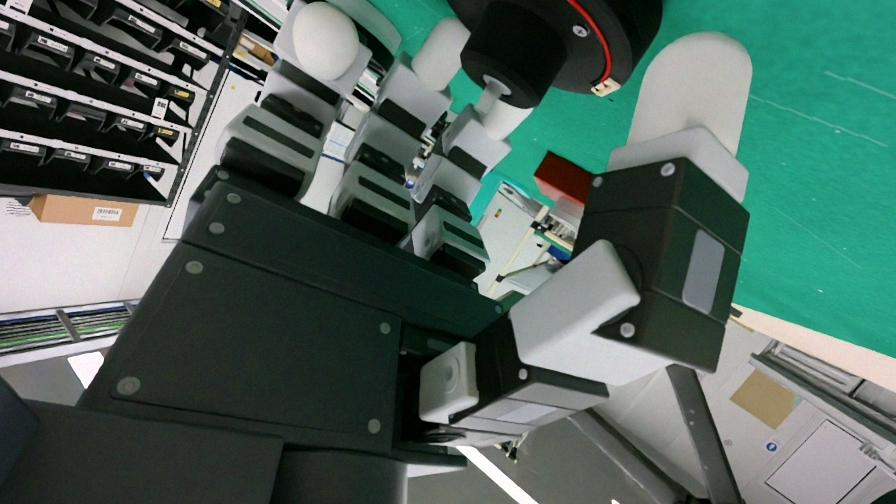

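Emit:
execute_actions --actions '[[[0,0,0,0,0,0,0,-0.754,-0.576,-0.696,0,-0.754,-0.576,-0.696,0,-0.754,-0.576,-0.696,-0.714,-0.678,-0.226,-0.168,0.4,-0.6,0.0125,0.004,-0.002,0,0,0,0,-0.97,0.45,-0.233,0,-0.97,0.45,-0.233,0,-0.97,0.95,0.1,0.657,-0.678,-0.18,0.36,0.1,-0.8]],[[0,0,0,0,0,0,0,-0.754,-0.576,-0.696,0,-0.754,-0.576,-0.696,0,-0.754,-0.576,-0.696,-0.714,-0.678,-0.226,-0.168,0.4,-0.6,0.0,0.005,0.003,0,0,0,0,-0.97,0.52,-0.233,0,-0.97,0.52,-0.233,0,-0.97,0.95,0.1,0.657,-0.678,-0.15,0.36,0.1,-0.8]]]' --cameras '["cam_high"]'

Emit:
zoom_image --camera "cam_high" --region '[360, 280, 580, 440]'

Scene clock: 659.50 s.
left_arm: end_effector_position=(+0.1565, +0.2448, +0.3026) hand_goal=(+0.000, -0.754, -0.576, -0.696, +0.000, -0.754, -0.576, -0.696, +0.000, -0.754, -0.576, -0.696, -0.714, -0.678, -0.226, -0.168) hand_measured=(-0.002, -0.756, -0.576, -0.696, -0.002, -0.756, -0.576, -0.696, -0.002, -0.756, -0.576, -0.696, -0.718, -0.678, -0.226, -0.168) hand_current_ma=(+0, -1, +0, +0, +0, -1, +0, +0, +0, -1, +0, +0, -1, +0, +0, +0) hand_state=(goal, goal, goal, goal, goal, goal, goal, goal, goal, goal, goal, goal, goal, goal, goal, goal) hand_current_limit=0.40 hand_speed=-0.60 end_effector_quat_wxyz=(+0.370, -0.400, +0.763, +0.348) | right_arm: end_effector_position=(+0.3871, -0.2089, +0.0315) hand_goal=(+0.000, -0.970, +0.520, -0.234, +0.000, -0.970, +0.520, -0.234, +0.000, -0.970, +0.950, +0.100, +0.656, -0.678, -0.150, +0.360) hand_measured=(-0.002, -0.952, +0.518, -0.232, +0.000, -0.952, +0.518, -0.236, -0.002, -0.956, +0.946, +0.096, +0.654, -0.680, -0.152, +0.362) hand_current_ma=(+0, +17, -1, +1, +0, +18, -1, -1, +0, +11, -2, -1, +0, +0, +0, +0) hand_state=(goal, goal, goal, goal, goal, goal, goal, goal, goal, goal, goal, goal, goal, goal, goal, goal) hand_current_limit=0.10 hand_speed=-0.80 end_effector_quat_wxyz=(-0.451, +0.788, -0.367, +0.203)
Joint positions: left_arm=[0.365 0.663 0.707 -0.754 -0.736 -1.822] | right_arm=[-0.742 1.66 0.994 -0.711 -1.023 1.809]
Joint torques (N m): left_arm=[2.08 -0.67 12.53 1.58 -0.47 0.31] | right_arm=[-0.5 -14.51 9.46 0.83 -1.14 -0.18]
Motor temperatures (°C): left_arm=[20 19 71 18 22 21] | right_arm=[18 30 50 20 24 20]
Heat: left arm: hottest elbow 71 °C; right arm: hottest elbow 50 °C.
Hand target: left_arm +0.1636, +0.2525, +0.3296; +0.390, -0.406, +0.749, +0.349 | right_arm +0.4000, -0.2250, +0.0368; -0.447, +0.789, -0.360, +0.219
Off the commanded pose: left_arm 0.029 m, 3 deg | right_arm 0.021 m, 2 deg.
Images, in order (width x height): cam_high 896x504.

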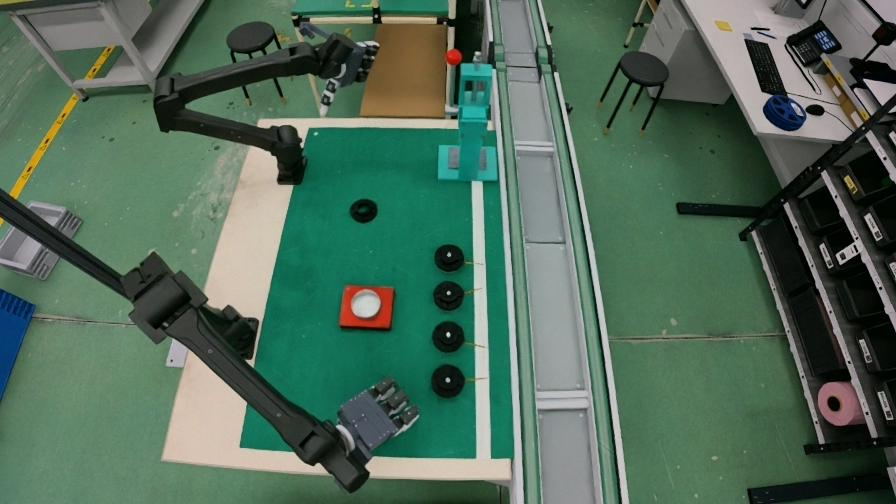

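Scaled by 2.291 from the camera's 896x504 image, which has a finer 1280x720 frame.

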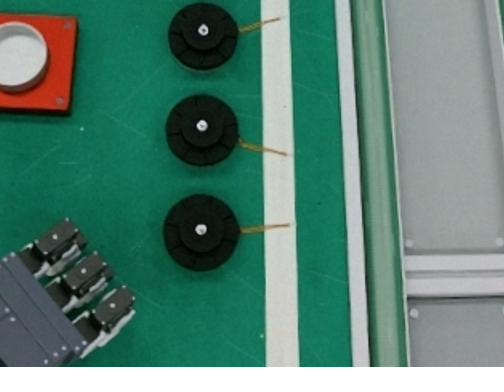

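Emit:
execute_actions --actions '[[[0,0,0,0,0,0,0,-0.754,-0.576,-0.696,0,-0.754,-0.576,-0.696,0,-0.754,-0.576,-0.696,-0.714,-0.678,-0.226,-0.168,0.4,-0.6,0.0,0.0,0.0,0,0,0,0,-0.97,0.60,-0.233,0,-0.97,0.60,-0.233,0,-0.97,0.95,0.1,0.657,-0.678,-0.10,0.355,0.1,-0.8]]]' --cameras '["cam_right_wrist"]'

Scene clock: 666.30 s.
left_arm: end_effector_position=(+0.1565, +0.2448, +0.3026) hand_goal=(+0.000, -0.754, -0.576, -0.696, +0.000, -0.754, -0.576, -0.696, +0.000, -0.754, -0.576, -0.696, -0.714, -0.678, -0.226, -0.168) hand_measured=(-0.002, -0.756, -0.576, -0.696, -0.002, -0.756, -0.576, -0.696, -0.002, -0.756, -0.576, -0.696, -0.718, -0.678, -0.226, -0.168) hand_current_ma=(+0, -1, +0, +0, +0, -1, +0, +0, +0, -1, +0, +0, -1, +0, +0, +0) hand_state=(goal, goal, goal, goal, goal, goal, goal, goal, goal, goal, goal, goal, goal, goal, goal, goal) hand_current_limit=0.40 hand_speed=-0.60 end_effector_quat_wxyz=(+0.370, -0.400, +0.763, +0.348) | right_arm: end_effector_position=(+0.3871, -0.2089, +0.0315) hand_goal=(+0.000, -0.970, +0.600, -0.234, +0.000, -0.970, +0.600, -0.234, +0.000, -0.970, +0.950, +0.100, +0.656, -0.678, -0.100, +0.354) hand_measured=(-0.002, -0.952, +0.596, -0.232, +0.000, -0.952, +0.598, -0.236, -0.002, -0.956, +0.946, +0.096, +0.654, -0.680, -0.102, +0.356) hand_current_ma=(+0, +17, -1, +1, +0, +18, -1, -1, +0, +11, -2, -1, +0, +0, +0, +0) hand_state=(goal, goal, goal, goal, goal, goal, goal, goal, goal, goal, goal, goal, goal, goal, goal, goal) hand_current_limit=0.10 hand_speed=-0.80 end_effector_quat_wxyz=(-0.451, +0.788, -0.367, +0.203)
Joint positions: left_arm=[0.365 0.663 0.707 -0.754 -0.736 -1.822] | right_arm=[-0.742 1.66 0.994 -0.711 -1.023 1.809]
Joint torques (N m): left_arm=[2.14 -0.56 12.52 1.61 -0.47 0.3] | right_arm=[-0.5 -14.56 9.44 0.79 -1.14 -0.19]
Motor temperatures (°C): left_arm=[20 19 71 18 22 21] | right_arm=[18 29 52 19 24 20]
Heat: left arm: hottest elbow 71 °C; right arm: hottest elbow 52 °C.
Hand target: left_arm +0.1636, +0.2525, +0.3296; +0.390, -0.406, +0.749, +0.349 | right_arm +0.4000, -0.2250, +0.0368; -0.447, +0.789, -0.360, +0.219
Off the commanded pose: left_arm 0.029 m, 3 deg | right_arm 0.021 m, 2 deg.
Images, in order (width x height): cam_right_wrist 896x504.

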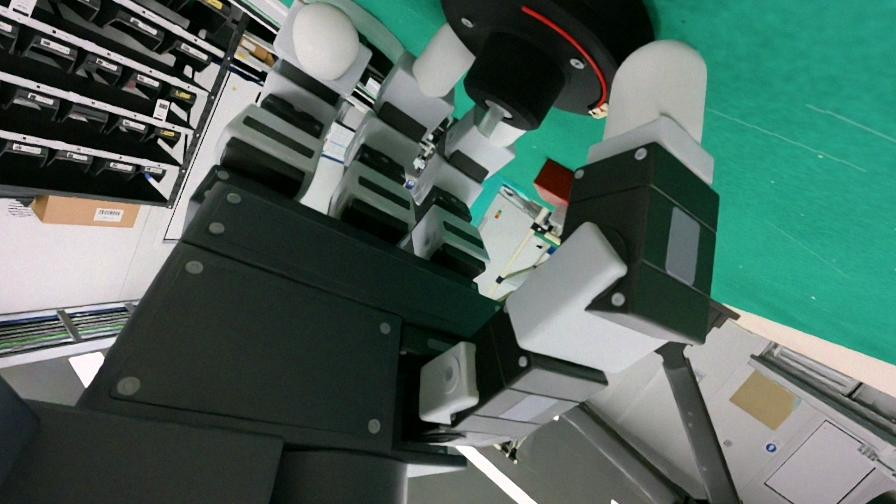

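Emit:
execute_actions --actions '[[[0,0,0,0,0,0,0,-0.754,-0.576,-0.696,0,-0.754,-0.576,-0.696,0,-0.754,-0.576,-0.696,-0.714,-0.678,-0.226,-0.168,0.4,-0.6,0.0,0.0,0.0,0,0,0,0,-0.97,0.64,-0.233,0,-0.97,0.64,-0.233,0,-0.97,0.95,0.1,0.657,-0.678,-0.05,0.35,0.1,-0.8]],[[0,0,0,0,0,0,0,-0.754,-0.576,-0.696,0,-0.754,-0.576,-0.696,0,-0.754,-0.576,-0.696,-0.714,-0.678,-0.226,-0.168,0.4,-0.6,0.0,0.0,0.0,0,0,0,0,-0.93,0.68,-0.233,0,-0.93,0.68,-0.233,0,-0.97,0.95,0.1,0.657,-0.678,0.0,0.346,0.15,-0.8]]]' --cameras '["cam_right_wrist"]'

Scene clock: 672.07 s.
left_arm: end_effector_position=(+0.1565, +0.2448, +0.3026) hand_goal=(+0.000, -0.754, -0.576, -0.696, +0.000, -0.754, -0.576, -0.696, +0.000, -0.754, -0.576, -0.696, -0.714, -0.678, -0.226, -0.168) hand_measured=(-0.002, -0.756, -0.576, -0.696, -0.002, -0.756, -0.576, -0.696, -0.002, -0.756, -0.576, -0.696, -0.718, -0.678, -0.226, -0.168) hand_current_ma=(+0, -1, +0, +0, +0, -1, +0, +0, +0, -1, +0, +0, -1, +0, +0, +0) hand_state=(goal, goal, goal, goal, goal, goal, goal, goal, goal, goal, goal, goal, goal, goal, goal, goal) hand_current_limit=0.40 hand_speed=-0.60 end_effector_quat_wxyz=(+0.370, -0.400, +0.763, +0.348) | right_arm: end_effector_position=(+0.3871, -0.2089, +0.0313) hand_goal=(+0.000, -0.930, +0.680, -0.234, +0.000, -0.930, +0.680, -0.234, +0.000, -0.970, +0.950, +0.100, +0.656, -0.678, +0.000, +0.346) hand_measured=(-0.002, -0.926, +0.676, -0.232, +0.000, -0.966, +0.630, -0.246, -0.002, -0.956, +0.946, +0.096, +0.652, -0.680, -0.056, +0.338) hand_current_ma=(+0, +2, -1, +1, +0, -49, -78, -8, +0, +11, -2, -1, -1, +0, -145, -7) hand_state=(goal, goal, goal, goal, goal, blocked, blocked, goal, goal, goal, goal, goal, goal, goal, blocked, goal) hand_current_limit=0.15 hand_speed=-0.80 end_effector_quat_wxyz=(-0.451, +0.788, -0.367, +0.203)
Joint positions: left_arm=[0.365 0.663 0.707 -0.754 -0.736 -1.822] | right_arm=[-0.742 1.661 0.994 -0.711 -1.023 1.809]
Joint torques (N m): left_arm=[2.08 -0.62 12.52 1.59 -0.47 0.31] | right_arm=[-0.56 -14.56 9.46 0.8 -1.13 -0.18]
Motor temperatures (°C): left_arm=[20 19 71 18 22 21] | right_arm=[18 29 54 19 25 20]
Heat: left arm: hottest elbow 71 °C; right arm: hottest elbow 54 °C.
Hand target: left_arm +0.1636, +0.2525, +0.3296; +0.390, -0.406, +0.749, +0.349 | right_arm +0.4000, -0.2250, +0.0367; -0.447, +0.789, -0.360, +0.219
Off the commanded pose: left_arm 0.029 m, 3 deg | right_arm 0.021 m, 2 deg.
Images, in order (width x height): cam_right_wrist 896x504.

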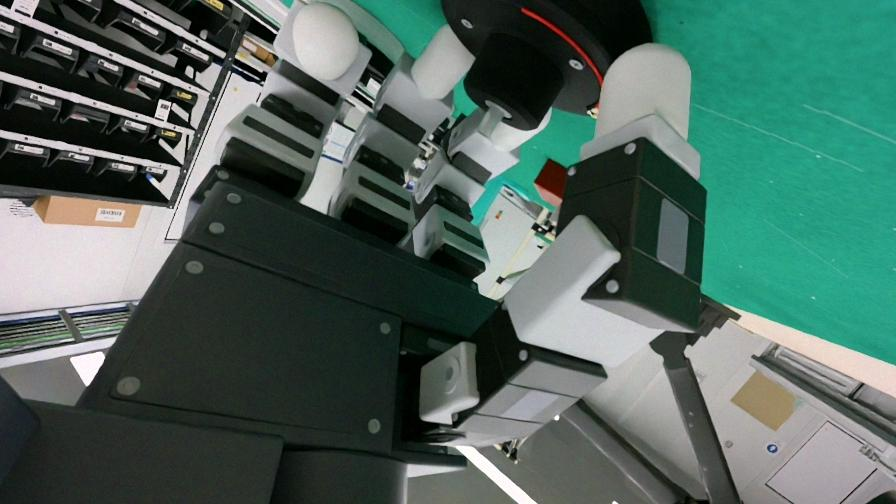

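Emit:
execute_actions --actions '[[[0,0,0,0,0,0,0,-0.754,-0.576,-0.696,0,-0.754,-0.576,-0.696,0,-0.754,-0.576,-0.696,-0.714,-0.678,-0.226,-0.168,0.4,-0.6,0.0,0.0,0.0,0,0,0,0,-0.97,0.50,-0.233,0,-0.97,0.50,-0.233,0,-0.97,0.95,0.1,0.657,-0.678,-0.18,0.36,0.15,-0.8]],[[0,0,0,0,0,0,0,-0.754,-0.576,-0.696,0,-0.754,-0.576,-0.696,0,-0.754,-0.576,-0.696,-0.714,-0.678,-0.226,-0.168,0.4,-0.6,0.018,-0.006,-0.004,0,0,0,0,-0.97,0.50,-0.233,0,-0.97,0.50,-0.233,0,-0.97,0.95,0.1,0.657,-0.678,-0.18,0.36,0.15,-0.8]],[[0,0,0,0,0,0,0,-0.754,-0.576,-0.696,0,-0.754,-0.576,-0.696,0,-0.754,-0.576,-0.696,-0.714,-0.678,-0.226,-0.168,0.4,-0.6,0.0,0.004,0.003,0,0,0,0,-0.97,0.5,-0.233,0,-0.97,0.5,-0.233,0,-0.97,0.95,0.1,0.657,-0.678,-0.18,0.36,0.1,-0.8]]]'

Scene clock: 686.77 s.
left_arm: end_effector_position=(+0.1565, +0.2448, +0.3026) hand_goal=(+0.000, -0.754, -0.576, -0.696, +0.000, -0.754, -0.576, -0.696, +0.000, -0.754, -0.576, -0.696, -0.714, -0.678, -0.226, -0.168) hand_measured=(-0.002, -0.756, -0.576, -0.696, -0.002, -0.756, -0.576, -0.696, -0.002, -0.756, -0.576, -0.696, -0.718, -0.678, -0.226, -0.168) hand_current_ma=(+0, -1, +0, +0, +0, -1, +0, +0, +0, -1, +0, +0, -1, +0, +0, +0) hand_state=(goal, goal, goal, goal, goal, goal, goal, goal, goal, goal, goal, goal, goal, goal, goal, goal) hand_current_limit=0.40 hand_speed=-0.60 end_effector_quat_wxyz=(+0.370, -0.400, +0.763, +0.348) | right_arm: end_effector_position=(+0.3966, -0.2194, +0.0334) hand_goal=(+0.000, -0.970, +0.500, -0.234, +0.000, -0.970, +0.500, -0.234, +0.000, -0.970, +0.950, +0.100, +0.656, -0.678, -0.180, +0.360) hand_measured=(-0.002, -0.952, +0.502, -0.232, +0.000, -0.964, +0.502, -0.236, -0.002, -0.956, +0.946, +0.096, +0.654, -0.680, -0.176, +0.358) hand_current_ma=(+0, +16, +1, +1, +0, +3, +1, -1, +0, +11, -2, -1, -1, +0, +2, -1) hand_state=(goal, goal, goal, goal, goal, goal, goal, goal, goal, goal, goal, goal, goal, goal, goal, goal) hand_current_limit=0.10 hand_speed=-0.80 end_effector_quat_wxyz=(-0.449, +0.789, -0.364, +0.208)
Joint positions: left_arm=[0.365 0.663 0.707 -0.754 -0.736 -1.822] | right_arm=[-0.745 1.682 1.03 -0.717 -1.024 1.805]
Joint torques (N m): left_arm=[2.02 -0.67 12.53 1.58 -0.46 0.31] | right_arm=[-0.44 -15.15 9.47 0.43 -1.14 -0.19]
Motor temperatures (°C): left_arm=[20 19 71 18 22 21] | right_arm=[18 29 56 19 25 20]
Heat: left arm: hottest elbow 71 °C; right arm: hottest elbow 56 °C.
Hand target: left_arm +0.1636, +0.2525, +0.3296; +0.390, -0.406, +0.749, +0.349 | right_arm +0.4070, -0.2330, +0.0384; -0.447, +0.789, -0.359, +0.219
Off the commanded pose: left_arm 0.029 m, 3 deg | right_arm 0.018 m, 1 deg.

Emit:
execute_actions --actions '[]' --cameras '["cam_right_wrist","cam_high"]'

Emit:
zoom_image --camera "cam_high" --region '[340, 360, 480, 460]'

Scene clock: 693.80 s.
left_arm: end_effector_position=(+0.1565, +0.2448, +0.3026) hand_goal=(+0.000, -0.754, -0.576, -0.696, +0.000, -0.754, -0.576, -0.696, +0.000, -0.754, -0.576, -0.696, -0.714, -0.678, -0.226, -0.168) hand_measured=(-0.002, -0.756, -0.576, -0.696, -0.002, -0.756, -0.576, -0.696, -0.002, -0.756, -0.576, -0.696, -0.718, -0.678, -0.226, -0.168) hand_current_ma=(+0, -1, +0, +0, +0, -1, +0, +0, +0, -1, +0, +0, -1, +0, +0, +0) hand_state=(goal, goal, goal, goal, goal, goal, goal, goal, goal, goal, goal, goal, goal, goal, goal, goal) hand_current_limit=0.40 hand_speed=-0.60 end_effector_quat_wxyz=(+0.370, -0.400, +0.763, +0.348) | right_arm: end_effector_position=(+0.3966, -0.2194, +0.0334) hand_goal=(+0.000, -0.970, +0.500, -0.234, +0.000, -0.970, +0.500, -0.234, +0.000, -0.970, +0.950, +0.100, +0.656, -0.678, -0.180, +0.360) hand_measured=(-0.002, -0.952, +0.502, -0.232, +0.000, -0.964, +0.502, -0.236, -0.002, -0.956, +0.946, +0.096, +0.654, -0.680, -0.176, +0.358) hand_current_ma=(+0, +16, +1, +1, +0, +3, +1, -1, +0, +11, -2, -1, -1, +0, +2, -1) hand_state=(goal, goal, goal, goal, goal, goal, goal, goal, goal, goal, goal, goal, goal, goal, goal, goal) hand_current_limit=0.10 hand_speed=-0.80 end_effector_quat_wxyz=(-0.449, +0.789, -0.364, +0.208)
Joint positions: left_arm=[0.365 0.663 0.707 -0.754 -0.736 -1.822] | right_arm=[-0.745 1.682 1.03 -0.717 -1.024 1.805]
Joint velocities: within noise
Joint torques (N m): left_arm=[2.08 -0.62 12.52 1.58 -0.47 0.31] | right_arm=[-0.32 -15.15 9.42 0.46 -1.13 -0.18]
Motor temperatures (°C): left_arm=[20 19 72 18 22 21] | right_arm=[18 29 55 19 25 20]
Heat: left arm: hottest elbow 72 °C; right arm: hottest elbow 55 °C.
Hand target: left_arm +0.1636, +0.2525, +0.3296; +0.390, -0.406, +0.749, +0.349 | right_arm +0.4070, -0.2330, +0.0384; -0.447, +0.789, -0.359, +0.219
Off the commanded pose: left_arm 0.029 m, 3 deg | right_arm 0.018 m, 1 deg.
Images, in order (width x height): cam_high 896x504, cam_right_wrist 896x504.

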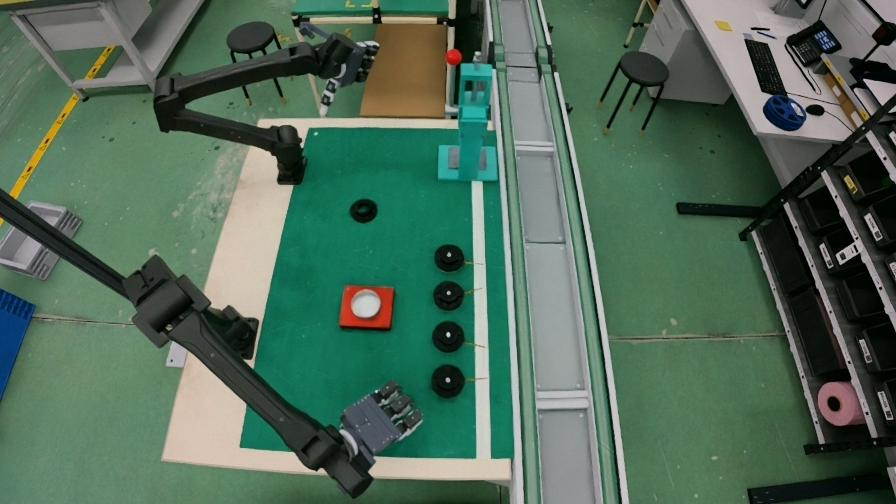

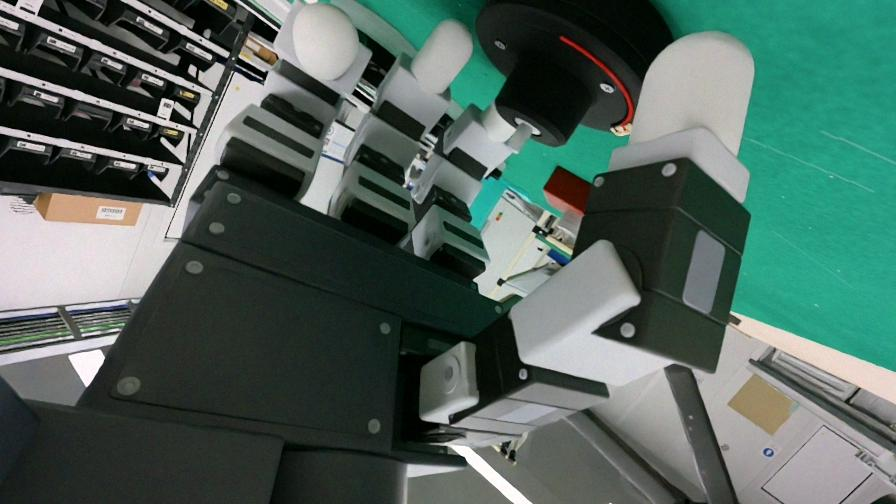

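Scaled by 3.600 from the camera's 896x504 image, which has a finer 1280x720 frame.

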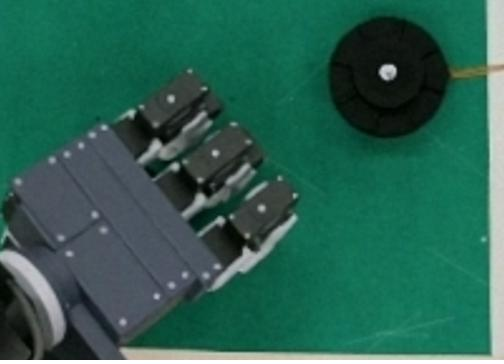

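Emit:
execute_actions --actions '[[[0,0,0,0,0,0,0,-0.754,-0.576,-0.696,0,-0.754,-0.576,-0.696,0,-0.754,-0.576,-0.696,-0.714,-0.678,-0.226,-0.168,0.4,-0.6,0.0,0.0,0.0,0,0,0,0,-0.97,0.58,-0.233,0,-0.97,0.58,-0.233,0,-0.97,0.95,0.1,0.657,-0.678,-0.12,0.36,0.1,-0.8]],[[0,0,0,0,0,0,0,-0.754,-0.576,-0.696,0,-0.754,-0.576,-0.696,0,-0.754,-0.576,-0.696,-0.714,-0.678,-0.226,-0.168,0.4,-0.6,0.0,0.0,0.0,0,0,0,0,-0.97,0.63,-0.233,0,-0.97,0.63,-0.233,0,-0.97,0.95,0.1,0.657,-0.678,-0.05,0.35,0.1,-0.8]]]' --cameras '["cam_right_wrist"]'

Scene clock: 708.23 s.
left_arm: end_effector_position=(+0.1565, +0.2448, +0.3026) hand_goal=(+0.000, -0.754, -0.576, -0.696, +0.000, -0.754, -0.576, -0.696, +0.000, -0.754, -0.576, -0.696, -0.714, -0.678, -0.226, -0.168) hand_measured=(-0.002, -0.756, -0.576, -0.696, -0.002, -0.756, -0.576, -0.696, -0.002, -0.756, -0.576, -0.696, -0.718, -0.678, -0.226, -0.168) hand_current_ma=(+0, -1, +0, +0, +0, -1, +0, +0, +0, -1, +0, +0, -1, +0, +0, +0) hand_state=(goal, goal, goal, goal, goal, goal, goal, goal, goal, goal, goal, goal, goal, goal, goal, goal) hand_current_limit=0.40 hand_speed=-0.60 end_effector_quat_wxyz=(+0.370, -0.400, +0.763, +0.348) | right_arm: end_effector_position=(+0.3964, -0.2198, +0.0334) hand_goal=(+0.000, -0.970, +0.630, -0.234, +0.000, -0.970, +0.630, -0.234, +0.000, -0.970, +0.950, +0.100, +0.656, -0.678, -0.050, +0.350) hand_measured=(-0.002, -0.962, +0.624, -0.234, +0.000, -0.964, +0.628, -0.236, -0.002, -0.956, +0.946, +0.096, +0.654, -0.680, -0.070, +0.346) hand_current_ma=(+0, +5, -2, +0, +0, +3, -1, -1, +0, +11, -2, -1, -1, +0, -28, -2) hand_state=(goal, goal, goal, goal, goal, goal, goal, goal, goal, goal, goal, goal, goal, goal, blocked, goal) hand_current_limit=0.10 hand_speed=-0.80 end_effector_quat_wxyz=(-0.449, +0.789, -0.365, +0.208)
Joint positions: left_arm=[0.365 0.663 0.707 -0.754 -0.736 -1.822] | right_arm=[-0.746 1.682 1.03 -0.717 -1.024 1.805]
Joint torques (N m): left_arm=[2.02 -0.67 12.53 1.59 -0.47 0.31] | right_arm=[-0.32 -15.09 9.43 0.44 -1.14 -0.17]
Motor temperatures (°C): left_arm=[20 19 72 18 22 21] | right_arm=[18 30 54 19 25 20]
Heat: left arm: hottest elbow 72 °C; right arm: hottest elbow 54 °C.
Hand target: left_arm +0.1636, +0.2525, +0.3296; +0.390, -0.406, +0.749, +0.349 | right_arm +0.4071, -0.2330, +0.0385; -0.447, +0.789, -0.359, +0.219
Off the commanded pose: left_arm 0.029 m, 3 deg | right_arm 0.018 m, 1 deg.
Images, in order (width x height): cam_right_wrist 896x504.

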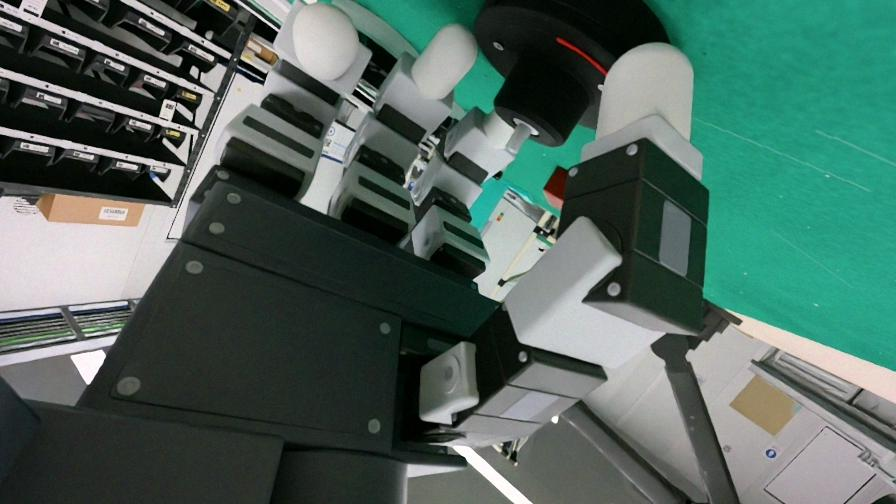

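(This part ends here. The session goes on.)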